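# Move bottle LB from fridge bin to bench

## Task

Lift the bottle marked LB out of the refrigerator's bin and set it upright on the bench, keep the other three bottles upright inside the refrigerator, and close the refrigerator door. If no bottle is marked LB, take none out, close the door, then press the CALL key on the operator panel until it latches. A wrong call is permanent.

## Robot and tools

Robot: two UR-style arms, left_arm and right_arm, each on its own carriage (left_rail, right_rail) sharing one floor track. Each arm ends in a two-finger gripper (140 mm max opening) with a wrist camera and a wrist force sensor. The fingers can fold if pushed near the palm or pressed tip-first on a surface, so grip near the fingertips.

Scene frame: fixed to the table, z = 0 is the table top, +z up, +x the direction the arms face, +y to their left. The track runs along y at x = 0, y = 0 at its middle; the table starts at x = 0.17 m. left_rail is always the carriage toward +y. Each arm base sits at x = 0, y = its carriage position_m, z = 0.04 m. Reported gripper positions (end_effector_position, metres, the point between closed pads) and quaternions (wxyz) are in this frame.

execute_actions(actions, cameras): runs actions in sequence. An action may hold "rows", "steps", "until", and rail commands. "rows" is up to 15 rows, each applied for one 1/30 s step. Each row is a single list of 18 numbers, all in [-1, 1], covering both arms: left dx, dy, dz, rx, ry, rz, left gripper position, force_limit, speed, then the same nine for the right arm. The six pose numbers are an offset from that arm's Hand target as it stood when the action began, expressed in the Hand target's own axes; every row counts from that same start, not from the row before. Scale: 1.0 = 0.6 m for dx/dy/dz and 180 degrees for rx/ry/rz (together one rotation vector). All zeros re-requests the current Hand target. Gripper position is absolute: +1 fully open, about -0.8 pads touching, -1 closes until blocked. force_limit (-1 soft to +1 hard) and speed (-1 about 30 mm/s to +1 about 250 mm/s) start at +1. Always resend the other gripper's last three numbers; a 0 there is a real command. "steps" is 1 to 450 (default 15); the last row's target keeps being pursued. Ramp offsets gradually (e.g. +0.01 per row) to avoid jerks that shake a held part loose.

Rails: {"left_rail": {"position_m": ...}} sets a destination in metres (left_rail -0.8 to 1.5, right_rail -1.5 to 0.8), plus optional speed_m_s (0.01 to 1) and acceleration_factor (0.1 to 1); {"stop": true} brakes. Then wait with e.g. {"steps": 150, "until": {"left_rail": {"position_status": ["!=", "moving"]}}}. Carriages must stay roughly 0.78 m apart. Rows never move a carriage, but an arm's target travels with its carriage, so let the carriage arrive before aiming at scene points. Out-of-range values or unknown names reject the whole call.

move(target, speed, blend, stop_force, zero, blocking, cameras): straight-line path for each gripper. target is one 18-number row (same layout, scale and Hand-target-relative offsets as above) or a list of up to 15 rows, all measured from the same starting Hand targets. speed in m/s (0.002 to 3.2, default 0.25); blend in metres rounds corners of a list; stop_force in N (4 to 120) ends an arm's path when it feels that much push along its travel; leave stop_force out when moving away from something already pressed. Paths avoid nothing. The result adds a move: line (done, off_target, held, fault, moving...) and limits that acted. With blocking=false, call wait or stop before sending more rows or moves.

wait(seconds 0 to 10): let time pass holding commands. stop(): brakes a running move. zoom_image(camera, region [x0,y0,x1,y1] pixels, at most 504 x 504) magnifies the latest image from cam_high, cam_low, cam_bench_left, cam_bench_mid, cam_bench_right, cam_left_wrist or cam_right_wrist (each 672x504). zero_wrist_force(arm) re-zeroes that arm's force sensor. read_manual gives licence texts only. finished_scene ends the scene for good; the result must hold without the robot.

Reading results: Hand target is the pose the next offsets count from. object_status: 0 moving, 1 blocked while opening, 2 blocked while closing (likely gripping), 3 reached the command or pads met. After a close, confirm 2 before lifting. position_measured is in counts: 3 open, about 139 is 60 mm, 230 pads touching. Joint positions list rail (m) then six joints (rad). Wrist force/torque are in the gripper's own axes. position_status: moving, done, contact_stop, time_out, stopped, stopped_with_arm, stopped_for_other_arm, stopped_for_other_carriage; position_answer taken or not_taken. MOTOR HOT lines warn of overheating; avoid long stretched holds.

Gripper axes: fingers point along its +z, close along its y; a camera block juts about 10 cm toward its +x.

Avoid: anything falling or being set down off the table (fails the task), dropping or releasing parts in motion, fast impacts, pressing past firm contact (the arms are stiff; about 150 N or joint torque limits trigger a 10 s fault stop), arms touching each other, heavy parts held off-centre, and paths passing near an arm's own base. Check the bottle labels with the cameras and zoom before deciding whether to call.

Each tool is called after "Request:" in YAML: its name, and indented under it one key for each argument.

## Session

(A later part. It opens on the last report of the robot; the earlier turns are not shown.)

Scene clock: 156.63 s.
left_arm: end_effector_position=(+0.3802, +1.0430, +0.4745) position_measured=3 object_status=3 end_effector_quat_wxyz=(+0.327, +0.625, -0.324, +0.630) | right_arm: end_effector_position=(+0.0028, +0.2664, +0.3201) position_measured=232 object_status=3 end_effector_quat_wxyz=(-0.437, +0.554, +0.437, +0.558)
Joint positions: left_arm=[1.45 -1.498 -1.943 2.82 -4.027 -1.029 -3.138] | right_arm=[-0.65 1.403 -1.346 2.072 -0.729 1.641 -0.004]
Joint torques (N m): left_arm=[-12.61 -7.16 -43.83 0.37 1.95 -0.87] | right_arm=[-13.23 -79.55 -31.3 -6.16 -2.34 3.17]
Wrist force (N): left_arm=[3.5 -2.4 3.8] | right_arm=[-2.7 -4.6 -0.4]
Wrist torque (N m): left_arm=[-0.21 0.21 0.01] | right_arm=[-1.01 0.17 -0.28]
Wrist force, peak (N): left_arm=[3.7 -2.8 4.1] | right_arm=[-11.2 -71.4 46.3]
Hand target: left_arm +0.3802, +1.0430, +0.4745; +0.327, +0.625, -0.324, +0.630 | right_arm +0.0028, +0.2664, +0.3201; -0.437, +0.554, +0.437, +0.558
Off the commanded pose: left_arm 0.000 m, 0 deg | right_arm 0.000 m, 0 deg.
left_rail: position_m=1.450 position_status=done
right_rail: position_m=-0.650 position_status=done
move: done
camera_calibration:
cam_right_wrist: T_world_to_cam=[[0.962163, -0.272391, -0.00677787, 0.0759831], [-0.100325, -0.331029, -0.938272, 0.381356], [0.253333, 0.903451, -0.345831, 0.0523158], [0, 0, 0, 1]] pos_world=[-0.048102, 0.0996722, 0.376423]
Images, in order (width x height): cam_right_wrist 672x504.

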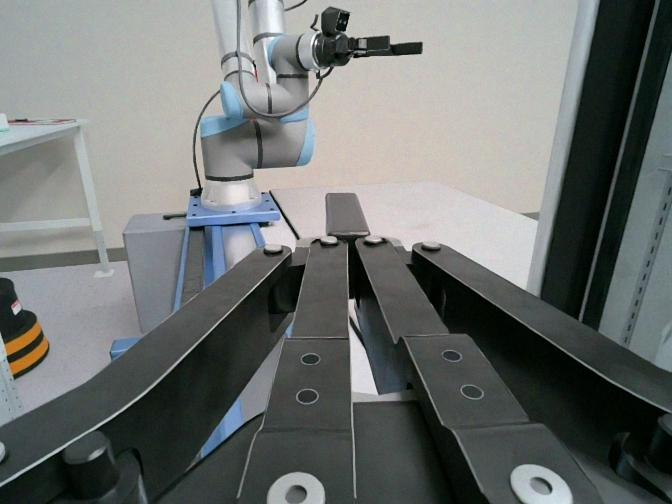

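Request:
execute_actions:
  actions: []
  cameras: ["cam_left_wrist","cam_bench_mid","cam_bench_left"]

Request:
zoom_image:
  camera: "cam_left_wrist"
  region: [470, 60, 672, 300]

Scene clock: 159.43 s.
left_arm: end_effector_position=(+0.3802, +1.0430, +0.4745) position_measured=3 object_status=3 end_effector_quat_wxyz=(+0.327, +0.625, -0.324, +0.630) | right_arm: end_effector_position=(+0.0028, +0.2664, +0.3201) position_measured=232 object_status=3 end_effector_quat_wxyz=(-0.437, +0.554, +0.437, +0.558)
Joint positions: left_arm=[1.45 -1.498 -1.943 2.82 -4.027 -1.029 -3.138] | right_arm=[-0.65 1.403 -1.346 2.072 -0.729 1.641 -0.004]
Joint velocities: within noise
Joint torques (N m): left_arm=[-12.93 -8.39 -43.47 0.17 1.89 -1.06] | right_arm=[-12.84 -79.95 -31.53 -6.17 -2.13 -1.01]
Motor temperatures (°C): left_arm=[30 29 27 35 38 30] | right_arm=[32 34 31 34 35 32]
Wrist force (N): left_arm=[3.3 -2.3 3.8] | right_arm=[-2.6 -4.3 -0.4]
Wrist torque (N m): left_arm=[-0.19 0.27 0.01] | right_arm=[-0.93 0.14 -0.28]
Wrist force, peak (N): left_arm=[3.7 -2.5 4.2] | right_arm=[-2.9 -4.6 0.0]
Hand target: left_arm +0.3802, +1.0430, +0.4745; +0.327, +0.625, -0.324, +0.630 | right_arm +0.0028, +0.2664, +0.3201; -0.437, +0.554, +0.437, +0.558
Tool commands: left_gripper/position=+1.0 left_gripper/force_limit=+1.0 left_gripper/speed=+1.0 right_gripper/position=-1.0 right_gripper/force_limit=+0.1 right_gripper/speed=-1.0
Off the commanded pose: left_arm 0.000 m, 0 deg | right_arm 0.000 m, 0 deg.
left_rail: position_m=1.450 position_status=done
right_rail: position_m=-0.650 position_status=done
camera_calibration:
cam_left_wrist: T_world_to_cam=[[-0.845472, -0.533807, -0.0150702, 0.88928], [-0.152938, 0.269076, -0.950899, 0.233044], [0.511652, -0.801653, -0.309135, 0.971887], [0, 0, 0, 1]] pos_world=[0.290235, 1.19111, 0.535448]
Images, in order (width x height): cam_bench_left 672x504, cam_bench_mid 672x504, cam_left_wrist 672x504.

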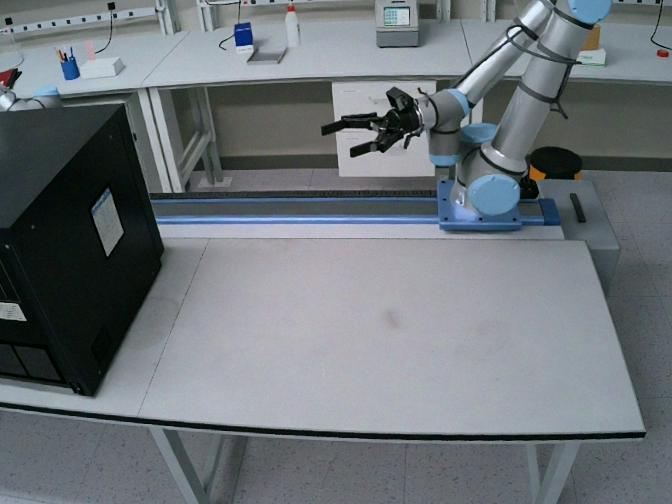

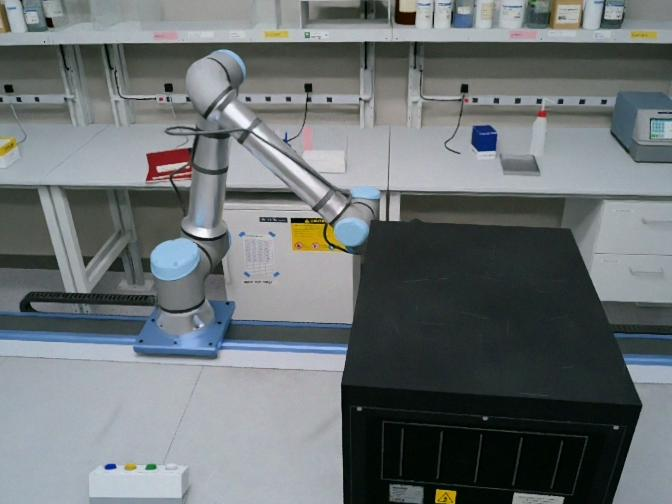

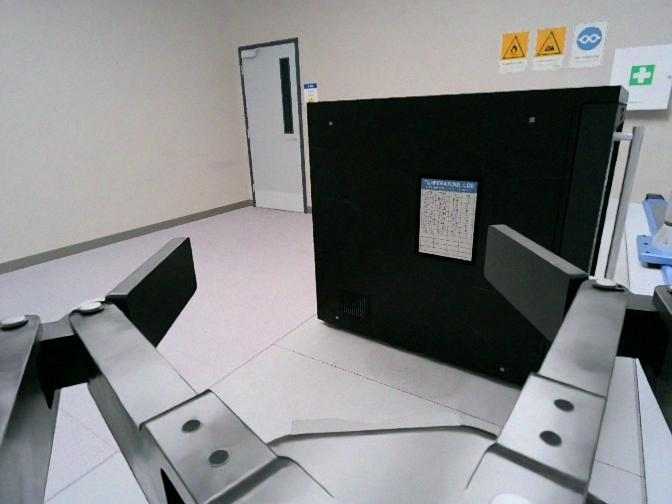

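Scaled by 2.100 from the camera's 672x504 image, which has a finer 960x720 frame.

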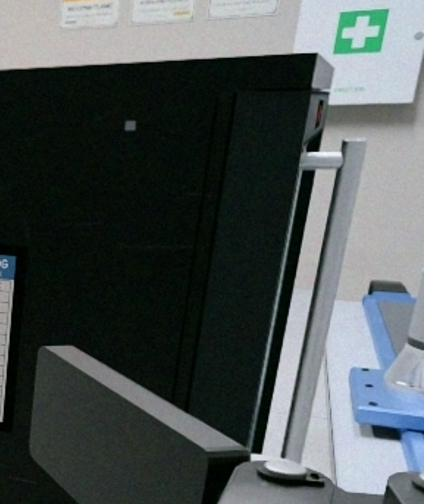

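Request:
move:
  target:
    - [0,0,0,0,0,0,1,1,1,0,0.250,0.226,-0.2222,0,0,-0.35,-1,0]
    - [0,0,0,0,0,0,1,1,1,0,0.315,0.303,-0.2222,0,0,-0.35,-1,0]
  speed: [0.25,0.05]

Request:
execute_actions:
  actions:
    - {"rows":[[0,0,0,0,0,0,1,1,1,0,0,0,0,0,0,-1,0.8,-1]],"steps":60}
  cameras: ["cam_right_wrist"]

Scene clock: 176.33 s.
left_arm: end_effector_position=(+0.3802, +1.0430, +0.4745) position_measured=3 object_status=3 end_effector_quat_wxyz=(+0.327, +0.625, -0.324, +0.630) | right_arm: end_effector_position=(+0.2292, +0.3985, +0.3215) position_measured=173 object_status=3 end_effector_quat_wxyz=(-0.221, +0.670, +0.220, +0.673)
Joint positions: left_arm=[1.45 -1.498 -1.943 2.82 -4.027 -1.029 -3.138] | right_arm=[-0.65 1.417 -0.987 1.524 -0.544 2.353 -0.005]
Joint torques (N m): left_arm=[-13.76 -7.88 -42.54 0.3 2.22 -1.05] | right_arm=[-12.83 -81.92 -50.28 0.24 -2.05 3.83]
Wrist force (N): left_arm=[3.5 -2.3 3.8] | right_arm=[-2.8 -4.1 -0.4]
Wrist torque (N m): left_arm=[-0.19 0.22 0.01] | right_arm=[-0.89 0.19 -0.28]
Wrist force, peak (N): left_arm=[3.5 -2.6 4.2] | right_arm=[-2.9 -6.3 -0.8]
Hand target: left_arm +0.3802, +1.0430, +0.4745; +0.327, +0.625, -0.324, +0.630 | right_arm +0.2293, +0.3986, +0.3215; -0.221, +0.670, +0.220, +0.673
Off the commanded pose: left_arm 0.000 m, 0 deg | right_arm 0.000 m, 0 deg.
left_rail: position_m=1.450 position_status=done
right_rail: position_m=-0.650 position_status=done
move: done

Scene clock: 178.53 s.
left_arm: end_effector_position=(+0.3802, +1.0430, +0.4745) position_measured=3 object_status=3 end_effector_quat_wxyz=(+0.327, +0.625, -0.324, +0.630) | right_arm: end_effector_position=(+0.2293, +0.3986, +0.3214) position_measured=212 object_status=2 end_effector_quat_wxyz=(-0.221, +0.670, +0.220, +0.673)
Joint positions: left_arm=[1.45 -1.498 -1.943 2.82 -4.027 -1.029 -3.138] | right_arm=[-0.65 1.417 -0.987 1.524 -0.544 2.353 -0.005]
Joint torques (N m): left_arm=[-11.99 -7.09 -42.39 0.37 1.94 -1.2] | right_arm=[-1.72 -83.19 -49.63 -2.91 -2.02 4.02]
Wrist force (N): left_arm=[3.5 -2.5 4.2] | right_arm=[-0.7 3.1 -8.0]
Wrist torque (N m): left_arm=[-0.22 0.21 0.01] | right_arm=[-1.22 0.24 -0.06]
Wrist force, peak (N): left_arm=[3.4 -2.7 4.3] | right_arm=[-0.8 3.1 -8.3]
Hand target: left_arm +0.3802, +1.0430, +0.4745; +0.327, +0.625, -0.324, +0.630 | right_arm +0.2293, +0.3986, +0.3215; -0.221, +0.670, +0.220, +0.673
Off the commanded pose: left_arm 0.000 m, 0 deg | right_arm 0.000 m, 0 deg.
left_rail: position_m=1.450 position_status=done
right_rail: position_m=-0.650 position_status=done
camera_calibration:
cam_right_wrist: T_world_to_cam=[[0.562122, -0.826995, -0.00994654, 0.207829], [-0.290367, -0.186078, -0.938649, 0.434952], [0.774407, 0.530523, -0.34473, -0.0951913], [0, 0, 0, 1]] pos_world=[0.0831877, 0.303309, 0.377519]
Images, in order (width x height): cam_right_wrist 672x504.

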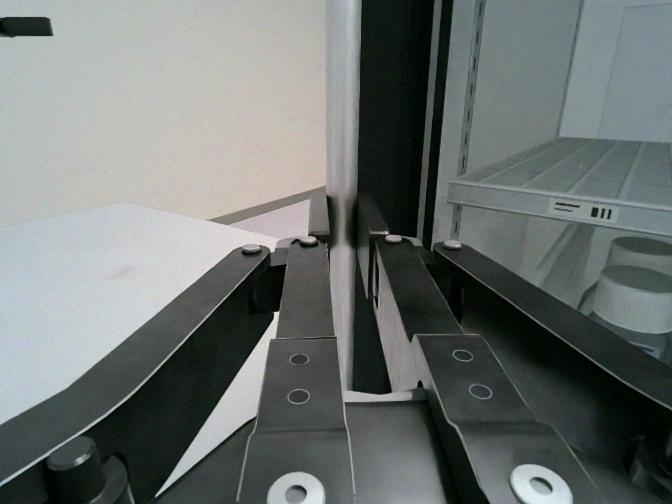

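Request:
move:
  target:
    - [0,0,0,0,0,0,1,1,1,0,-0.033,-0.070,0.0389,0,0,-1,0.8,-1]
    - [0,0,0,0,0,0,1,1,1,0,-0.058,-0.144,0.0778,0,0,-1,0.8,-1]
  speed: 0.06
  blend: 0.01
  cameras: ["cam_right_wrist","cam_left_wrist"]

Scene clock: 187.40 s.
left_arm: end_effector_position=(+0.3802, +1.0430, +0.4745) position_measured=3 object_status=3 end_effector_quat_wxyz=(+0.327, +0.625, -0.324, +0.630) | right_arm: end_effector_position=(+0.1392, +0.3754, +0.3210) position_measured=212 object_status=2 end_effector_quat_wxyz=(-0.301, +0.638, +0.301, +0.642)
Joint positions: left_arm=[1.45 -1.498 -1.943 2.82 -4.027 -1.029 -3.138] | right_arm=[-0.65 1.444 -1.1 1.71 -0.616 2.136 -0.004]
Joint torques (N m): left_arm=[-11.49 -8.94 -43.12 0.39 1.96 -1.23] | right_arm=[9.84 -94.8 -25.01 -1.62 -1.58 1.33]
Wrist force (N): left_arm=[3.2 -2.0 3.5] | right_arm=[5.5 -6.8 0.7]
Wrist torque (N m): left_arm=[-0.12 0.30 0.01] | right_arm=[-1.46 0.68 -0.09]
Wrist force, peak (N): left_arm=[3.9 -2.2 4.2] | right_arm=[-0.9 1.2 16.2]
Hand target: left_arm +0.3802, +1.0430, +0.4745; +0.327, +0.625, -0.324, +0.630 | right_arm +0.1391, +0.3753, +0.3210; -0.301, +0.638, +0.301, +0.642
Off the commanded pose: left_arm 0.000 m, 0 deg | right_arm 0.000 m, 0 deg.
left_rail: position_m=1.450 position_status=done
right_rail: position_m=-0.650 position_status=done
move: done
camera_calibration:
cam_left_wrist: T_world_to_cam=[[-0.845472, -0.533807, -0.0150702, 0.88928], [-0.152938, 0.269076, -0.950899, 0.233044], [0.511652, -0.801653, -0.309135, 0.971887], [0, 0, 0, 1]] pos_world=[0.290235, 1.19111, 0.535448]
cam_right_wrist: T_world_to_cam=[[0.745371, -0.666592, -0.00881386, 0.153271], [-0.23612, -0.251614, -0.938583, 0.421095], [0.623434, 0.701673, -0.344941, -0.056425], [0, 0, 0, 1]] pos_world=[0.020362, 0.247715, 0.37712]
Images, in order (width x height): cam_left_wrist 672x504, cam_right_wrist 672x504.

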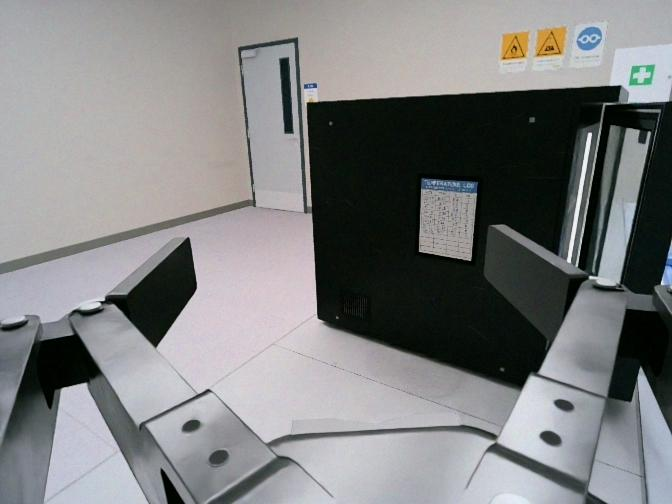

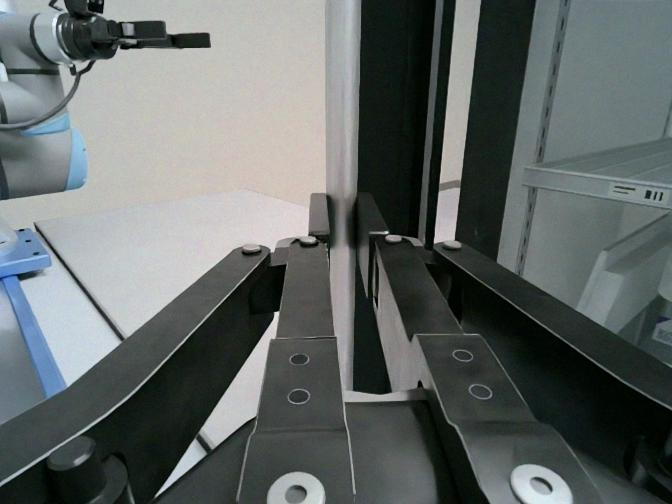

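Request:
move:
  target:
    - [0,0,0,0,0,0,1,1,1,0,-0.041,-0.081,0.0444,0,0,-1,0.8,-1]
    - [0,0,0,0,0,0,1,1,1,0,-0.070,-0.167,0.0889,0,0,-1,0.8,-1]
  speed: 0.06
  blend: 0.01
  cameras: ["cam_right_wrist"]

Scene clock: 195.20 s.
left_arm: end_effector_position=(+0.3802, +1.0430, +0.4745) position_measured=3 object_status=3 end_effector_quat_wxyz=(+0.327, +0.625, -0.324, +0.630) | right_arm: end_effector_position=(+0.0429, +0.3250, +0.3205) position_measured=212 object_status=2 end_effector_quat_wxyz=(-0.387, +0.590, +0.387, +0.594)
Joint positions: left_arm=[1.45 -1.498 -1.943 2.82 -4.027 -1.029 -3.138] | right_arm=[-0.65 1.448 -1.234 1.916 -0.686 1.86 -0.004]
Joint torques (N m): left_arm=[-13.52 -8.55 -41.67 0.22 2.06 -0.95] | right_arm=[-14.86 -80.58 -24.63 -2.15 -1.44 2.92]
Wrist force (N): left_arm=[3.6 -2.2 3.8] | right_arm=[5.7 -7.8 1.0]
Wrist torque (N m): left_arm=[-0.18 0.21 0.02] | right_arm=[-1.48 0.63 -0.13]
Wrist force, peak (N): left_arm=[3.7 -2.5 4.1] | right_arm=[5.7 -8.4 1.1]
Hand target: left_arm +0.3802, +1.0430, +0.4745; +0.327, +0.625, -0.324, +0.630 | right_arm +0.0428, +0.3250, +0.3205; -0.387, +0.590, +0.387, +0.594
Off the commanded pose: left_arm 0.000 m, 0 deg | right_arm 0.000 m, 0 deg.
left_rail: position_m=1.450 position_status=done
right_rail: position_m=-0.650 position_status=done
move: done
camera_calibration:
cam_right_wrist: T_world_to_cam=[[0.900299, -0.435208, -0.0074972, 0.109232], [-0.156644, -0.307878, -0.938442, 0.399989], [0.406109, 0.846053, -0.345355, 0.00126252], [0, 0, 0, 1]] pos_world=[-0.0361979, 0.169618, 0.376621]
Images, in order (width x height): cam_right_wrist 672x504.

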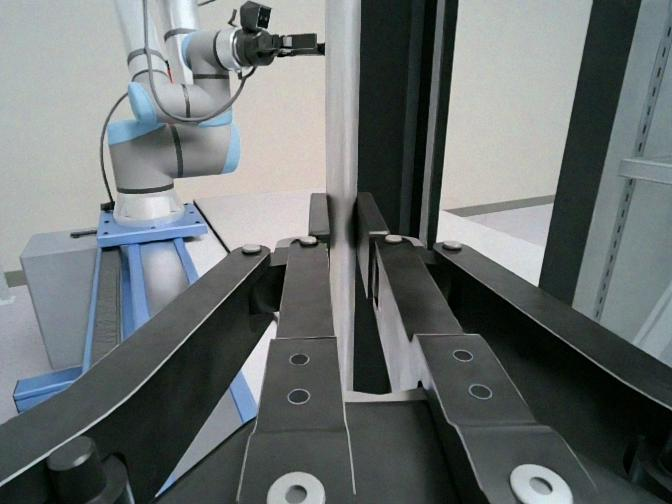

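Request:
move:
  target:
    - [0,0,0,0,0,0,1,1,1,0,-0.041,-0.081,0.0444,0,0,-1,0.8,-1]
    - [0,0,0,0,0,0,1,1,1,0,-0.070,-0.167,0.0889,0,0,-1,0.8,-1]
    - [0,0,0,0,0,0,1,1,1,0,-0.087,-0.256,0.1333,0,0,-1,0.8,-1]
  speed: 0.08
  blend: 0.01
  cameras: ["cam_right_wrist"]

Scene clock: 205.87 s.
left_arm: end_effector_position=(+0.3802, +1.0430, +0.4745) position_measured=3 object_status=3 end_effector_quat_wxyz=(+0.327, +0.625, -0.324, +0.630) | right_arm: end_effector_position=(-0.0665, +0.2052, +0.3197) position_measured=212 object_status=2 end_effector_quat_wxyz=(+0.501, -0.497, -0.502, -0.500)
Joint positions: left_arm=[1.45 -1.498 -1.943 2.82 -4.027 -1.029 -3.138] | right_arm=[-0.65 1.353 -1.455 2.207 -0.756 1.346 -0.003]
Joint torques (N m): left_arm=[-11.89 -8.5 -42.4 0.36 2.06 -1.43] | right_arm=[-57.99 -72.48 -14.91 -1.91 11.43 3.96]
Wrist force (N): left_arm=[3.3 -2.2 3.9] | right_arm=[-3.0 -58.6 41.2]
Wrist torque (N m): left_arm=[-0.17 0.27 0.02] | right_arm=[0.13 0.51 -0.20]
Wrist force, peak (N): left_arm=[3.8 -2.4 4.1] | right_arm=[-3.0 -58.6 41.2]
Hand target: left_arm +0.3802, +1.0430, +0.4745; +0.327, +0.625, -0.324, +0.630 | right_arm -0.0665, +0.2051, +0.3197; +0.501, -0.497, -0.502, -0.500
Off the commanded pose: left_arm 0.000 m, 0 deg | right_arm 0.000 m, 0 deg.
left_rail: position_m=1.450 position_status=done
right_rail: position_m=-0.650 position_status=done
move: done
camera_calibration:
cam_right_wrist: T_world_to_cam=[[0.999488, -0.0314475, -0.00596545, 0.0787979], [-0.0164947, -0.346319, -0.937972, 0.362322], [0.0274309, 0.93759, -0.34666, 0.103294], [0, 0, 0, 1]] pos_world=[-0.0756145, 0.0311093, 0.376126]
Images, in order (width x height): cam_right_wrist 672x504.

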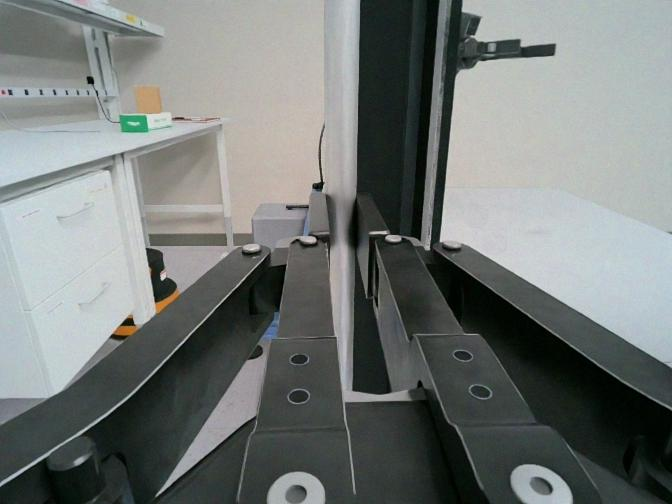

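Request:
move:
  target: [0,0,0,0,0,0,1,1,1,0,-0.0082,0.0057,0,0,0,-1,0.8,-1]
  speed: 0.02

Scene clock: 210.40 s.
left_arm: end_effector_position=(+0.3802, +1.0430, +0.4745) position_measured=3 object_status=3 end_effector_quat_wxyz=(+0.327, +0.625, -0.324, +0.630) | right_arm: end_effector_position=(-0.0713, +0.2085, +0.3197) position_measured=212 object_status=2 end_effector_quat_wxyz=(+0.501, -0.497, -0.502, -0.500)
Joint positions: left_arm=[1.45 -1.498 -1.943 2.82 -4.027 -1.029 -3.138] | right_arm=[-0.65 1.364 -1.449 2.2 -0.755 1.357 -0.003]
Joint torques (N m): left_arm=[-12.12 -7.84 -42.38 0.52 2.01 -1.03] | right_arm=[15.3 -27.28 -39.83 1.27 1.93 2.04]
Wrist force (N): left_arm=[3.5 -2.3 3.6] | right_arm=[4.1 -3.7 -1.0]
Wrist torque (N m): left_arm=[-0.20 0.21 0.02] | right_arm=[-1.33 0.59 -0.24]
Wrist force, peak (N): left_arm=[3.5 -2.3 4.4] | right_arm=[-2.8 -59.2 41.5]
Hand target: left_arm +0.3802, +1.0430, +0.4745; +0.327, +0.625, -0.324, +0.630 | right_arm -0.0715, +0.2085, +0.3197; +0.501, -0.497, -0.502, -0.500
Off the commanded pose: left_arm 0.000 m, 0 deg | right_arm 0.000 m, 0 deg.
left_rail: position_m=1.450 position_status=done
right_rail: position_m=-0.650 position_status=done
move: done

Request:
move:
  target:
    - [0,0,0,0,0,0,1,1,1,0,-0.0503,-0.0877,0.0444,0,0,-1,0.8,-1]
    - [0,0,0,0,0,0,1,1,1,0,-0.0882,-0.1817,0.0889,0,0,-1,0.8,-1]
    - [0,0,0,0,0,0,1,1,1,0,-0.1123,-0.2798,0.1333,0,0,-1,0.8,-1]
  speed: 0.08
  blend: 0.01
  cameras: ["cam_left_wrist"]

Scene clock: 223.60 s.
left_arm: end_effector_position=(+0.3802, +1.0430, +0.4745) position_measured=3 object_status=3 end_effector_quat_wxyz=(+0.327, +0.625, -0.324, +0.630) | right_arm: end_effector_position=(-0.1377, +0.0402, +0.3189) position_measured=212 object_status=2 end_effector_quat_wxyz=(+0.594, -0.382, -0.595, -0.385)
Joint positions: left_arm=[1.45 -1.498 -1.943 2.82 -4.027 -1.029 -3.138] | right_arm=[-0.65 1.088 -1.703 2.453 -0.752 0.662 -0.004]
Joint torques (N m): left_arm=[-12.09 -7.59 -42.52 0.33 2.24 -1.17] | right_arm=[-16.32 -37.6 -25.62 1.44 -1.07 -3.19]
Wrist force (N): left_arm=[3.4 -2.4 3.7] | right_arm=[2.7 -6.6 1.5]
Wrist torque (N m): left_arm=[-0.21 0.24 0.01] | right_arm=[-1.10 0.55 -0.47]
Wrist force, peak (N): left_arm=[3.9 -2.5 4.0] | right_arm=[6.7 -7.4 1.6]
Hand target: left_arm +0.3802, +1.0430, +0.4745; +0.327, +0.625, -0.324, +0.630 | right_arm -0.1377, +0.0402, +0.3189; +0.594, -0.382, -0.595, -0.385
Off the commanded pose: left_arm 0.000 m, 0 deg | right_arm 0.000 m, 0 deg.
left_rail: position_m=1.450 position_status=done
right_rail: position_m=-0.650 position_status=done
move: done
camera_calibration:
cam_left_wrist: T_world_to_cam=[[-0.845472, -0.533807, -0.0150702, 0.88928], [-0.152938, 0.269076, -0.950899, 0.233044], [0.511652, -0.801653, -0.309135, 0.971887], [0, 0, 0, 1]] pos_world=[0.290235, 1.19111, 0.535448]
Images, in order (width x height): cam_left_wrist 672x504.

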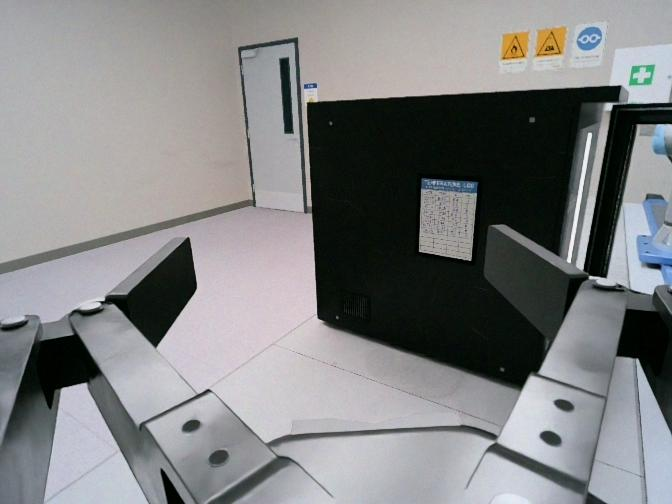

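Request:
move:
  target:
    - [0,0,0,0,0,0,1,1,1,0,-0.056,-0.087,0,0,0,-1,0.8,-1]
    - [0,0,0,0,0,0,1,1,1,0,-0.099,-0.182,0,0,0,-1,0.8,-1]
  speed: 0.08
  blend: 0.01

Scene clock: 229.30 s.
left_arm: end_effector_position=(+0.3802, +1.0430, +0.4745) position_measured=3 object_status=3 end_effector_quat_wxyz=(+0.327, +0.625, -0.324, +0.630) | right_arm: end_effector_position=(-0.1468, -0.0837, +0.3185) position_measured=212 object_status=2 end_effector_quat_wxyz=(+0.594, -0.382, -0.595, -0.385)
Joint positions: left_arm=[1.45 -1.498 -1.943 2.82 -4.027 -1.029 -3.138] | right_arm=[-0.65 0.848 -2.048 2.657 -0.611 0.422 -0.003]
Joint torques (N m): left_arm=[-11.96 -8.94 -42.19 0.37 2.08 -1.14] | right_arm=[-12.39 -17.53 -35.36 0.59 -1.83 -3.21]
Wrist force (N): left_arm=[3.5 -2.2 3.6] | right_arm=[-7.8 -5.5 1.5]
Wrist torque (N m): left_arm=[-0.17 0.23 0.01] | right_arm=[-0.64 0.31 -0.36]
Wrist force, peak (N): left_arm=[3.7 -2.5 4.0] | right_arm=[-7.8 -5.5 1.5]
Hand target: left_arm +0.3802, +1.0430, +0.4745; +0.327, +0.625, -0.324, +0.630 | right_arm -0.1468, -0.0838, +0.3185; +0.594, -0.382, -0.595, -0.385
Off the commanded pose: left_arm 0.000 m, 0 deg | right_arm 0.000 m, 0 deg.
left_rail: position_m=1.450 position_status=done
right_rail: position_m=-0.650 position_status=done
move: done

Request:
move:
  target: [-0.033,0.827,0.218,0.25,0,0,1,1,1,0,0,0,0,0,0,-1,0.8,-1]
  speed: 0.4

Request:
execute_actions:
  actions:
    - {"left_rail":{"position_m":1.1,"speed_m_s":0.5},"steps":150,"until":{"left_rail":{"position_status":["!=","moving"]}}}
  cameras: ["cam_left_wrist","cam_bench_mid"]

Scene clock: 239.20 s.
left_arm: end_effector_position=(+0.0501, +0.6501, +0.4561) position_measured=3 object_status=3 end_effector_quat_wxyz=(+0.063, +0.703, -0.058, +0.706) | right_arm: end_effector_position=(-0.1468, -0.0838, +0.3185) position_measured=212 object_status=2 end_effector_quat_wxyz=(+0.594, -0.382, -0.595, -0.385)
Joint positions: left_arm=[1.45 -2.159 -0.956 1.7 -3.873 0.417 -3.159] | right_arm=[-0.65 0.847 -2.048 2.657 -0.611 0.422 -0.003]
Joint torques (N m): left_arm=[11.71 -70.59 -44.1 -1.36 2.99 2.3] | right_arm=[-14.55 -17.76 -45.51 0.35 -1.32 -3.16]
Wrist force (N): left_arm=[3.5 -2.0 3.7] | right_arm=[-9.2 -4.9 1.7]
Wrist torque (N m): left_arm=[-0.14 0.29 -0.12] | right_arm=[-0.49 0.33 -0.36]
Wrist force, peak (N): left_arm=[3.6 -5.2 3.0] | right_arm=[-9.4 -5.6 1.8]
Hand target: left_arm +0.0500, +0.6501, +0.4561; +0.063, +0.703, -0.058, +0.706 | right_arm -0.1468, -0.0838, +0.3185; +0.594, -0.382, -0.595, -0.385
Off the commanded pose: left_arm 0.000 m, 0 deg | right_arm 0.000 m, 0 deg.
left_rail: position_m=1.450 position_status=done
right_rail: position_m=-0.650 position_status=done
move: done

Scene clock: 240.57 s.
left_arm: end_effector_position=(+0.0500, +0.3001, +0.4561) position_measured=3 object_status=3 end_effector_quat_wxyz=(+0.063, +0.703, -0.058, +0.706) | right_arm: end_effector_position=(-0.1468, -0.0838, +0.3185) position_measured=212 object_status=2 end_effector_quat_wxyz=(+0.594, -0.382, -0.595, -0.385)
Joint positions: left_arm=[1.1 -2.159 -0.956 1.699 -3.873 0.417 -3.158] | right_arm=[-0.65 0.847 -2.048 2.657 -0.611 0.422 -0.003]
Joint torques (N m): left_arm=[3.54 -91.11 -29.87 -1.05 0.52 1.91] | right_arm=[-14.23 -17.95 -45.6 0.39 -1.31 -3.33]
Wrist force (N): left_arm=[3.8 -2.0 3.9] | right_arm=[-9.0 -5.1 1.7]
Wrist torque (N m): left_arm=[-0.14 0.23 -0.12] | right_arm=[-0.56 0.27 -0.36]
Wrist force, peak (N): left_arm=[3.8 -7.6 3.3] | right_arm=[-9.5 -5.5 2.0]
Hand target: left_arm +0.0500, +0.3001, +0.4561; +0.063, +0.703, -0.058, +0.706 | right_arm -0.1468, -0.0838, +0.3185; +0.594, -0.382, -0.595, -0.385
Tool commands: left_gripper/position=+1.0 left_gripper/force_limit=+1.0 left_gripper/speed=+1.0 right_gripper/position=-1.0 right_gripper/force_limit=+0.8 right_gripper/speed=-1.0
Off the commanded pose: left_arm 0.000 m, 0 deg | right_arm 0.000 m, 0 deg.
left_rail: position_m=1.100 speed_m_s=0.50 position_status=done
right_rail: position_m=-0.650 position_status=done
camera_calibration:
cam_left_wrist: T_world_to_cam=[[-0.220441, -0.975351, -0.0098194, 0.312117], [-0.301866, 0.0777913, -0.950171, 0.429468], [0.927514, -0.206493, -0.311574, 0.341159], [0, 0, 0, 1]] pos_world=[-0.117985, 0.341462, 0.517429]
Images, in order (width x height): cam_bench_mid 672x504, cam_left_wrist 672x504.

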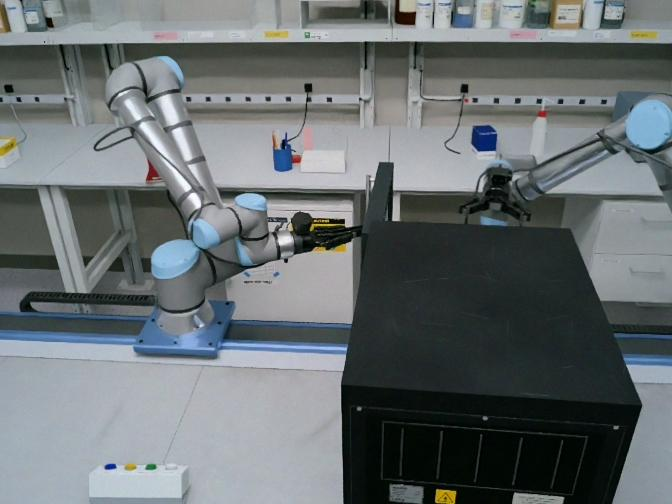

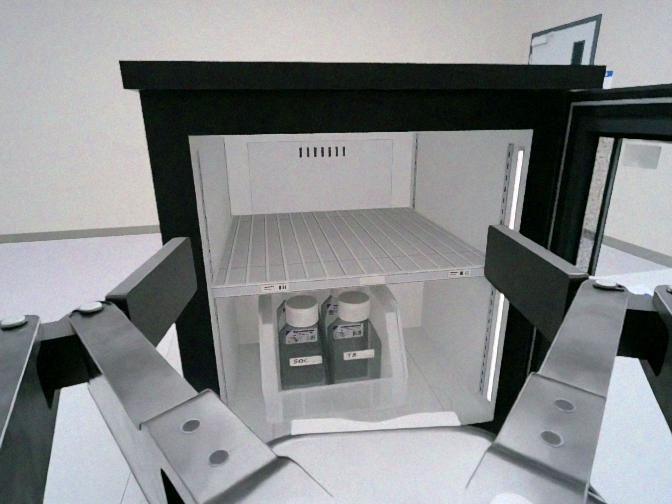

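Request:
zoom_image:
  camera: "cam_left_wrist"
  region: [250, 270, 420, 430]

Scaled by 2.965 from the camera's 672x504 image, which has a finer 960x720 frame.

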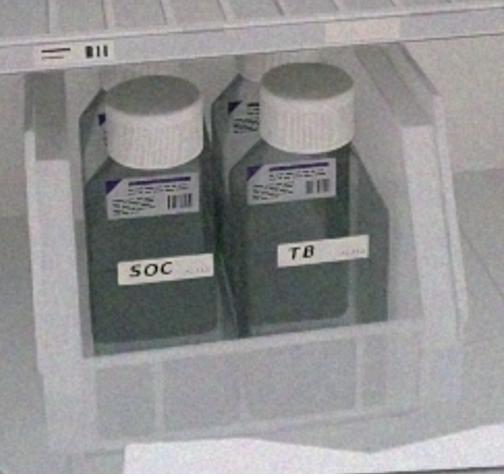

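Request:
move:
  target: [-0.31,0.035,0.293,0.054,0,0,1,1,1,0,0,0,0,0,0,-1,0.8,-1]
  speed: 0.25
  cameras: ["cam_left_wrist"]

Request:
zoom_image:
  camera: "cam_left_wrist"
  region: [220, 150, 460, 390]

Scene clock: 257.27 s.
left_arm: end_effector_position=(+0.2203, +0.2482, +0.2712) position_measured=3 object_status=3 end_effector_quat_wxyz=(+0.003, +0.706, +0.002, +0.708) | right_arm: end_effector_position=(-0.1468, -0.0838, +0.3185) position_measured=212 object_status=2 end_effector_quat_wxyz=(+0.594, -0.382, -0.595, -0.385)
Joint positions: left_arm=[1.1 -1.915 -0.661 1.558 -4.027 0.343 -3.159] | right_arm=[-0.65 0.847 -2.048 2.657 -0.611 0.422 -0.003]
Joint torques (N m): left_arm=[13.2 -83.22 -38.58 -1.62 -2.48 1.46] | right_arm=[-14.34 -16.8 -45.03 0.28 -1.13 -3.21]
Wrist force (N): left_arm=[3.8 -1.8 4.1] | right_arm=[-9.2 -5.4 1.6]
Wrist torque (N m): left_arm=[-0.10 0.20 -0.14] | right_arm=[-0.62 0.33 -0.36]
Wrist force, peak (N): left_arm=[5.3 -2.8 2.8] | right_arm=[-9.4 -5.5 2.0]
Hand target: left_arm +0.2204, +0.2482, +0.2711; +0.003, +0.706, +0.002, +0.708 | right_arm -0.1468, -0.0838, +0.3185; +0.594, -0.382, -0.595, -0.385
Off the commanded pose: left_arm 0.000 m, 0 deg | right_arm 0.000 m, 0 deg.
left_rail: position_m=1.100 speed_m_s=0.50 position_status=done
right_rail: position_m=-0.650 position_status=done
move: done
camera_calibration:
cam_left_wrist: T_world_to_cam=[[-0.0526958, -0.998571, -0.00893901, 0.265845], [-0.311691, 0.0249512, -0.949856, 0.324404], [0.948721, -0.0472672, -0.31256, 0.0710654], [0, 0, 0, 1]] pos_world=[0.0477016, 0.26073, 0.332726]
Images, in order (width x height): cam_left_wrist 672x504.

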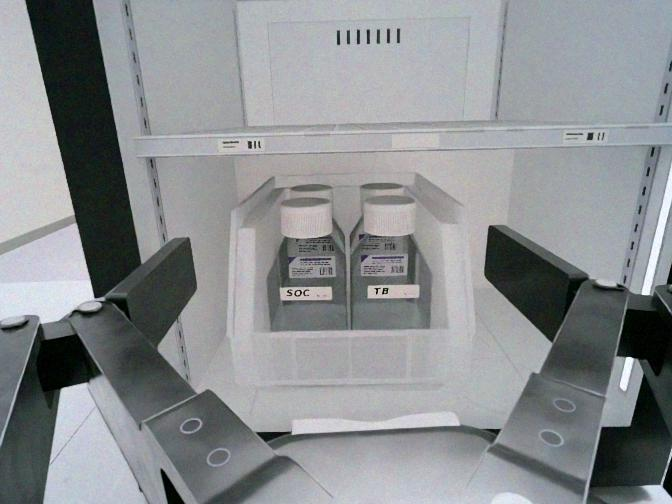

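Scaled by 2.100 from the camera's 672x504 image, which has a finer 960x720 frame.

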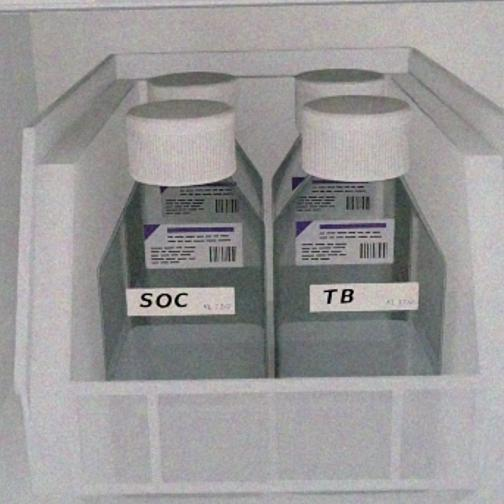

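Request:
move:
  target: [-0.268,0,0,0,0,0,1,1,1,0,0,0,0,0,0,-1,0.8,-1]
  speed: 0.25
  cameras: ["cam_left_wrist"]

Request:
zoom_image:
  camera: "cam_left_wrist"
  region: [240, 30, 440, 230]

Scene clock: 264.20 s.
left_arm: end_effector_position=(+0.2207, +0.2485, +0.2235) position_measured=3 object_status=3 end_effector_quat_wxyz=(+0.003, +0.705, +0.002, +0.709) | right_arm: end_effector_position=(-0.1468, -0.0838, +0.3185) position_measured=212 object_status=2 end_effector_quat_wxyz=(+0.594, -0.382, -0.595, -0.385)
Joint positions: left_arm=[1.1 -1.915 -0.599 1.547 -4.075 0.342 -3.162] | right_arm=[-0.65 0.847 -2.048 2.657 -0.611 0.422 -0.003]
Joint torques (N m): left_arm=[1.18 -120.92 -18.39 5.14 2.31 -1.23] | right_arm=[-13.45 -17.87 -45.46 0.12 -0.96 -3.23]
Wrist force (N): left_arm=[3.6 -2.3 3.8] | right_arm=[-9.3 -4.9 1.8]
Wrist torque (N m): left_arm=[-0.21 0.25 -0.14] | right_arm=[-0.51 0.36 -0.36]
Wrist force, peak (N): left_arm=[-9.8 -1.1 3.1] | right_arm=[-9.5 -5.3 1.8]
Hand target: left_arm +0.2207, +0.2485, +0.2237; +0.003, +0.705, +0.002, +0.709 (not the last commanded pose) | right_arm -0.1468, -0.0838, +0.3185; +0.594, -0.382, -0.595, -0.385
Off the commanded pose: left_arm 0.113 m, 0 deg | right_arm 0.000 m, 0 deg.
left_rail: position_m=1.100 speed_m_s=0.50 position_status=done
right_rail: position_m=-0.650 position_status=done
move: held (left_arm; a check stopped the path); limits=held
pose unreachable (left arm): on one or more control steps of this call, first in action 0 (counted from 0), this arm could not follow its commanded pose, so it was not sent that pose on those steps. It may still have moved: this result reports where it is.
cause: moving toward the commanded pose would bring a part of the arm (just beyond joint 5 (wrist 1)) too close to the robot's own body.
camera_calibration:
cam_left_wrist: T_world_to_cam=[[-0.0527785, -0.998569, -0.0086525, 0.265659], [-0.310586, 0.0246494, -0.950226, 0.279154], [0.949079, -0.0474642, -0.311442, 0.0554413], [0, 0, 0, 1]] pos_world=[0.0481042, 0.261029, 0.284825]
Images, in order (width x height): cam_left_wrist 672x504.

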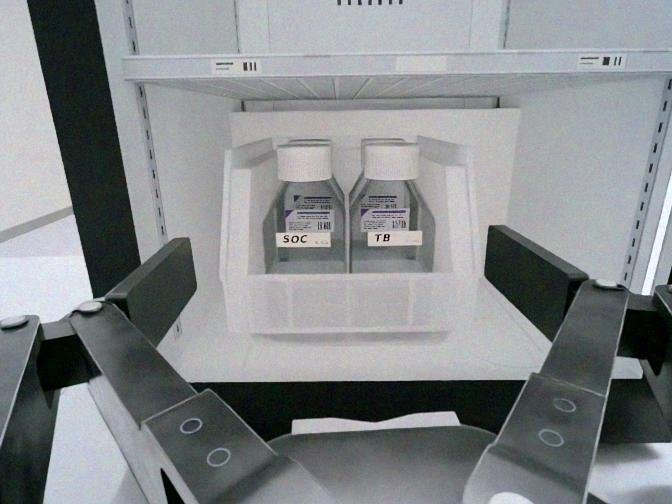

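Scaled by 2.520 from the camera's 672x504 image, which has a finer 960x720 frame.

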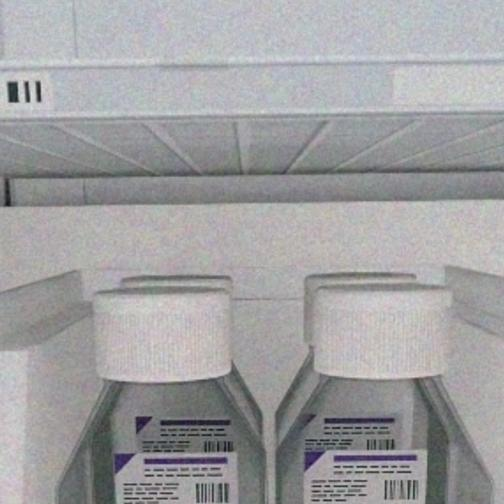

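Request:
move:
  target: [0.11,-0.169,-0.05,-0.139,0,0,1,1,1,0,0,0,0,0,0,-1,0.8,-1]
  speed: 0.25
  cameras: ["cam_left_wrist"]

Request:
zoom_image:
  camera: "cam_left_wrist"
  region: [240, 170, 440, 350]

Scene clock: 274.77 s.
left_arm: end_effector_position=(+0.1905, +0.3505, +0.2887) position_measured=3 object_status=3 end_effector_quat_wxyz=(+0.156, +0.689, -0.152, +0.691) | right_arm: end_effector_position=(-0.1468, -0.0838, +0.3185) position_measured=212 object_status=2 end_effector_quat_wxyz=(+0.594, -0.382, -0.595, -0.385)
Joint positions: left_arm=[1.1 -2.05 -0.906 2.117 -4.251 0.041 -3.247] | right_arm=[-0.65 0.847 -2.048 2.657 -0.611 0.422 -0.003]
Joint torques (N m): left_arm=[-14.04 -88.69 -7.73 3.38 -2.36 -1.94] | right_arm=[-13.15 -16.88 -44.82 -0.18 -0.44 -3.18]
Wrist force (N): left_arm=[3.6 -2.4 4.2] | right_arm=[-8.9 -5.4 2.0]
Wrist torque (N m): left_arm=[-0.20 0.25 -0.06] | right_arm=[-0.62 0.26 -0.36]
Wrist force, peak (N): left_arm=[4.2 -4.1 4.1] | right_arm=[-9.4 -5.6 2.0]
Hand target: left_arm +0.1905, +0.3505, +0.2888; +0.156, +0.688, -0.152, +0.692 | right_arm -0.1468, -0.0838, +0.3185; +0.594, -0.382, -0.595, -0.385
Off the commanded pose: left_arm 0.000 m, 0 deg | right_arm 0.000 m, 0 deg.
left_rail: position_m=1.100 speed_m_s=0.50 position_status=done
right_rail: position_m=-0.650 position_status=done
move: done
camera_calibration:
cam_left_wrist: T_world_to_cam=[[-0.469907, -0.882644, -0.0113108, 0.406084], [-0.270631, 0.156253, -0.949918, 0.275422], [0.840206, -0.443312, -0.312295, 0.269018], [0, 0, 0, 1]] pos_world=[0.0393292, 0.43465, 0.350235]
Images, in order (width x height): cam_left_wrist 672x504.

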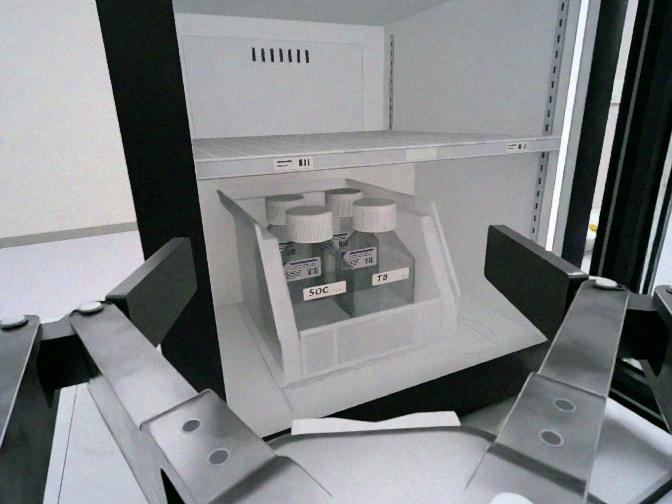

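Scaled by 2.520 from the camera's 672x504 image, which has a finer 960x720 frame.

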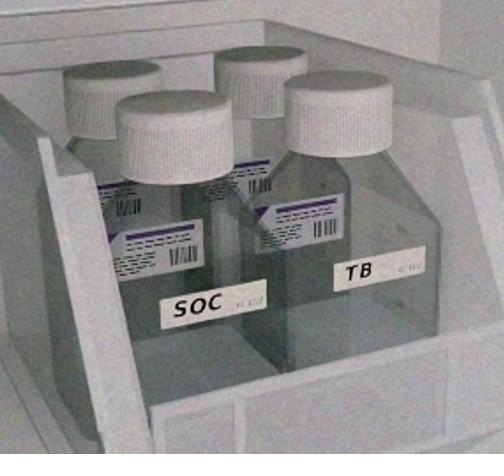

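Request:
move:
  target:
    - [-0.05,0.065,0.04,0,-0.108,0.488,1,1,1,0,0,0,0,0,0,-1,0.8,-1]
    - [-0.09,0.129,0.079,0,-0.216,0.97,1,1,1,0,0,0,0,0,0,-1,0.8,-1]
  speed: 0.6
  blend: 0.03
  cameras: ["cam_left_wrist"]

Request:
zoom_image:
  camera: "cam_left_wrist"
  region: [230, 200, 450, 420]

Scene clock: 293.07 s.
left_arm: end_effector_position=(+0.2019, +0.2595, +0.2355) position_measured=3 object_status=3 end_effector_quat_wxyz=(+0.686, +0.133, +0.700, -0.149) | right_arm: end_effector_position=(-0.1468, -0.0838, +0.3185) position_measured=212 object_status=2 end_effector_quat_wxyz=(+0.594, -0.382, -0.595, -0.385)
Joint positions: left_arm=[1.1 -1.973 -1.047 2.129 -2.602 -0.015 -1.648] | right_arm=[-0.65 0.847 -2.048 2.657 -0.611 0.422 -0.003]
Joint torques (N m): left_arm=[12.99 -89.59 -39.27 -0.49 -0.15 -1.26] | right_arm=[-13.18 -16.9 -45.21 -0.2 -0.12 -3.07]
Wrist force (N): left_arm=[-4.1 0.0 0.6] | right_arm=[-9.4 -5.0 1.9]
Wrist torque (N m): left_arm=[0.48 0.54 -0.09] | right_arm=[-0.52 0.38 -0.36]
Wrist force, peak (N): left_arm=[3.6 -3.5 4.3] | right_arm=[-9.3 -5.7 1.9]
Hand target: left_arm +0.2008, +0.2599, +0.2355; +0.707, -0.009, +0.707, -0.009 | right_arm -0.1468, -0.0838, +0.3185; +0.594, -0.382, -0.595, -0.385
Off the commanded pose: left_arm 0.001 m, 23 deg | right_arm 0.000 m, 0 deg.
left_rail: position_m=1.100 speed_m_s=0.50 position_status=done
right_rail: position_m=-0.650 position_status=done
move: off_target (left_arm)
camera_calibration:
cam_left_wrist: T_world_to_cam=[[0.3431, 0.939236, -0.0108919, -0.306438], [-0.278939, 0.112955, 0.953643, -0.193183], [0.896926, -0.324156, 0.300744, 0.0157708], [0, 0, 0, 1]] pos_world=[0.0371072, 0.31475, 0.176147]
Images, in order (width x height): cam_left_wrist 672x504.

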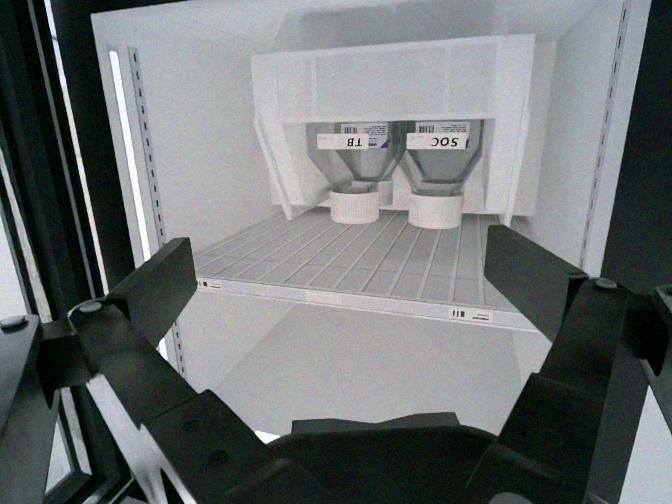

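Scaled by 2.291 from the camera's 672x504 image, which has a finer 960x720 frame.

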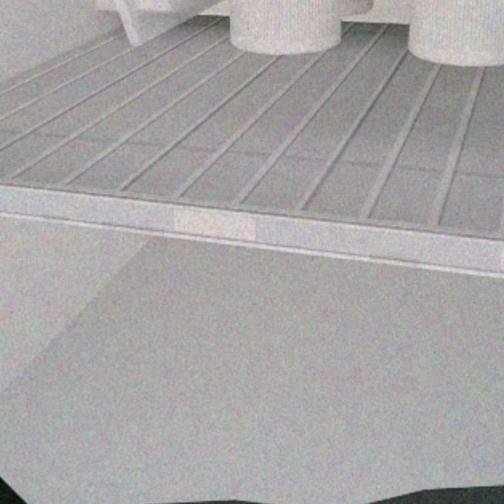

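Request:
zoom_image:
  camera: "cam_left_wrist"
  region: [290, 90, 510, 240]

Scaled by 2.291 from the camera's 672x504 image, which has a finer 960x720 frame.

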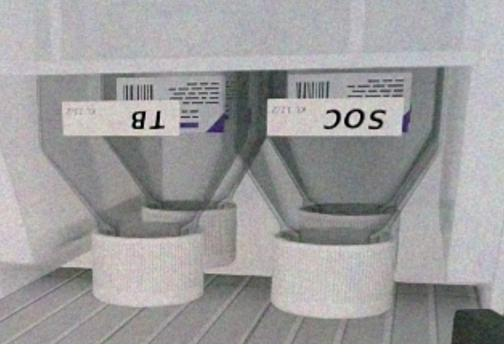

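Request:
move:
  target:
    - [0,0,0,0.05,0.05,0.118,-0.42,-1,0,0,0,0,0,0,0,-1,0.8,-1]
    - [0.0075,-0.045,0.08,0.195,0.195,0.472,-0.42,-1,0,0,0,0,0,0,0,-1,0.8,-1]
  speed: 0.4
  blend: 0.02
  cameras: ["cam_left_wrist"]

Scene clock: 349.93 s.
left_arm: end_effector_position=(+0.2488, +0.2328, +0.2317) position_measured=182 object_status=3 end_effector_quat_wxyz=(+0.280, +0.649, +0.656, +0.263) | right_arm: end_effector_position=(-0.1468, -0.0838, +0.3185) position_measured=212 object_status=2 end_effector_quat_wxyz=(+0.594, -0.382, -0.595, -0.385)
Joint positions: left_arm=[1.1 -1.766 -1.177 1.719 -1.945 -0.797 -0.274] | right_arm=[-0.65 0.847 -2.048 2.657 -0.611 0.422 -0.003]
Joint torques (N m): left_arm=[13.34 -63.87 -56.76 -0.22 -1.17 2.2] | right_arm=[-13.06 -16.54 -44.44 -0.54 0.14 -2.85]
Wrist force (N): left_arm=[-0.4 2.2 0.7] | right_arm=[-9.0 -5.5 1.9]
Wrist torque (N m): left_arm=[0.18 0.29 -0.16] | right_arm=[-0.65 0.29 -0.36]
Wrist force, peak (N): left_arm=[-5.0 0.8 0.1] | right_arm=[-9.4 -5.4 2.4]
Hand target: left_arm +0.2488, +0.2328, +0.2317; +0.280, +0.650, +0.656, +0.263 | right_arm -0.1468, -0.0838, +0.3185; +0.594, -0.382, -0.595, -0.385
Off the commanded pose: left_arm 0.000 m, 0 deg | right_arm 0.000 m, 0 deg.
left_rail: position_m=1.100 speed_m_s=0.50 position_status=done
right_rail: position_m=-0.650 position_status=done
move: done; blend cut to 0 m at target 1
camera_calibration:
cam_left_wrist: T_world_to_cam=[[0.668263, 0.00386613, 0.743915, -0.335661], [-0.245616, -0.942765, 0.225538, 0.232671], [0.702209, -0.333436, -0.629066, 0.232219], [0, 0, 0, 1]] pos_world=[0.118392, 0.298082, 0.343308]
Images, in order (width x height): cam_left_wrist 672x504.

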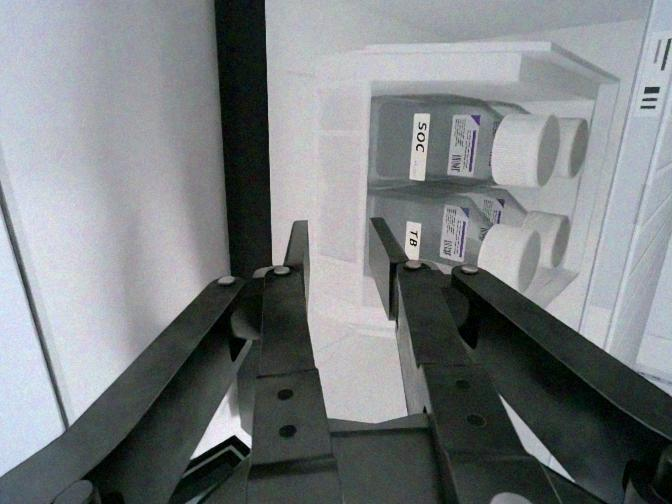

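Request:
move:
  target: [0.015,0.033,0.108,0,0,0,-0.42,-1,0,0,0,0,0,0,0,-1,0.8,-1]
  speed: 0.2
  cameras: ["cam_left_wrist"]

Scene clock: 354.90 s.
left_arm: end_effector_position=(+0.3087, +0.2409, +0.1999) position_measured=182 object_status=3 end_effector_quat_wxyz=(+0.280, +0.650, +0.656, +0.263) | right_arm: end_effector_position=(-0.1468, -0.0838, +0.3185) position_measured=212 object_status=2 end_effector_quat_wxyz=(+0.594, -0.382, -0.595, -0.385)
Joint positions: left_arm=[1.1 -1.697 -1.15 1.762 -2.082 -0.788 -0.178] | right_arm=[-0.65 0.847 -2.048 2.657 -0.611 0.422 -0.003]
Joint torques (N m): left_arm=[11.67 -65.35 -36.55 -8.79 5.85 2.37] | right_arm=[-12.43 -16.22 -43.96 -0.49 0.4 -3.05]
Wrist force (N): left_arm=[-0.2 1.9 0.3] | right_arm=[-8.8 -5.2 1.6]
Wrist torque (N m): left_arm=[0.13 0.22 -0.18] | right_arm=[-0.57 0.24 -0.36]
Wrist force, peak (N): left_arm=[0.3 2.6 1.7] | right_arm=[-9.4 -5.7 2.0]
Hand target: left_arm +0.3087, +0.2409, +0.1998; +0.280, +0.650, +0.656, +0.263 | right_arm -0.1468, -0.0838, +0.3185; +0.594, -0.382, -0.595, -0.385
Off the commanded pose: left_arm 0.000 m, 0 deg | right_arm 0.000 m, 0 deg.
left_rail: position_m=1.100 speed_m_s=0.50 position_status=done
right_rail: position_m=-0.650 position_status=done
move: done
camera_calibration:
cam_left_wrist: T_world_to_cam=[[0.66836, 0.00358945, 0.743829, -0.351829], [-0.245683, -0.942803, 0.225306, 0.262287], [0.702093, -0.333331, -0.62925, 0.172907], [0, 0, 0, 1]] pos_world=[0.178191, 0.306183, 0.311408]
Images, in order (width x height): cam_left_wrist 672x504.

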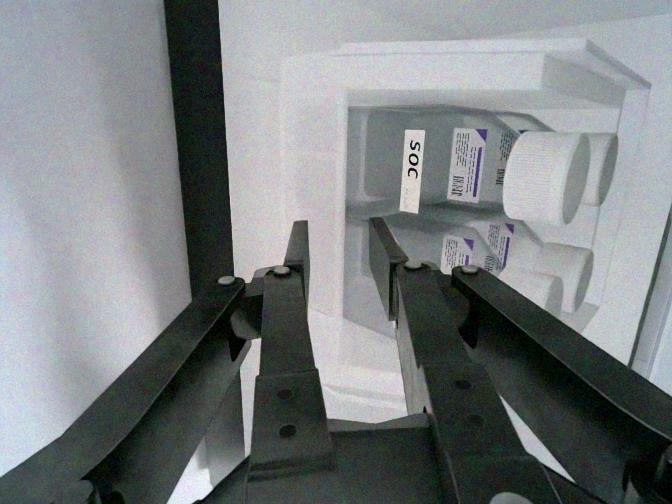

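Request:
move:
  target: [0,-0.002,0.057,0,0,0,-0.42,-1,0,0,0,0,0,0,0,-1,0.8,-1]
  speed: 0.04
  stop_force: 10
  cameras: ["cam_left_wrist"]

Scene clock: 361.17 s.
left_arm: end_effector_position=(+0.3321, +0.2402, +0.1749) position_measured=182 object_status=3 end_effector_quat_wxyz=(+0.280, +0.650, +0.656, +0.263) | right_arm: end_effector_position=(-0.1468, -0.0838, +0.3185) position_measured=212 object_status=2 end_effector_quat_wxyz=(+0.594, -0.382, -0.595, -0.385)
Joint positions: left_arm=[1.1 -1.669 -1.119 1.774 -2.154 -0.785 -0.139] | right_arm=[-0.65 0.847 -2.048 2.657 -0.611 0.422 -0.003]
Joint torques (N m): left_arm=[25.66 -74.52 -38.36 -10.05 13.4 2.11] | right_arm=[-11.14 -15.65 -44.37 -0.57 0.49 -2.74]
Wrist force (N): left_arm=[0.4 -14.0 -3.8] | right_arm=[-7.0 -3.2 -0.7]
Wrist torque (N m): left_arm=[0.46 0.17 -0.09] | right_arm=[-0.53 0.82 -0.36]
Wrist force, peak (N): left_arm=[0.4 -14.2 -3.8] | right_arm=[-9.7 -5.8 1.7]
Hand target: left_arm +0.3321, +0.2402, +0.1749; +0.280, +0.650, +0.656, +0.263 | right_arm -0.1468, -0.0838, +0.3185; +0.594, -0.382, -0.595, -0.385
Off the commanded pose: left_arm 0.000 m, 0 deg | right_arm 0.000 m, 0 deg.
left_rail: position_m=1.100 speed_m_s=0.50 position_status=done
right_rail: position_m=-0.650 position_status=done
move: done
camera_calibration:
cam_left_wrist: T_world_to_cam=[[0.66836, 0.00359073, 0.743829, -0.348938], [-0.245748, -0.942771, 0.225366, 0.273019], [0.70207, -0.33342, -0.629228, 0.140469], [0, 0, 0, 1]] pos_world=[0.201691, 0.305483, 0.286408]
Images, in order (width x height): cam_left_wrist 672x504.

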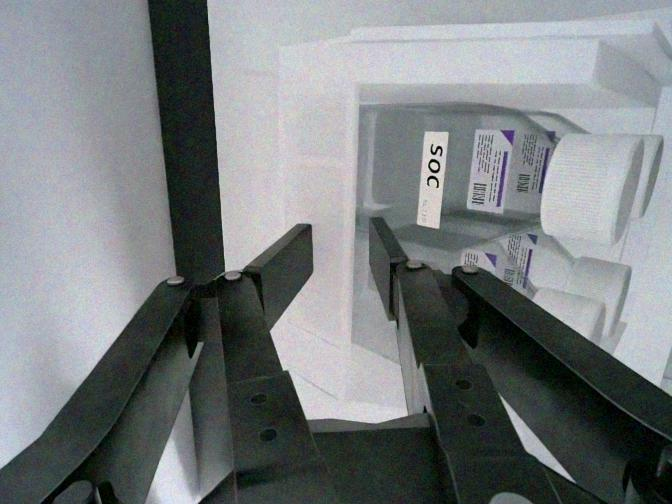

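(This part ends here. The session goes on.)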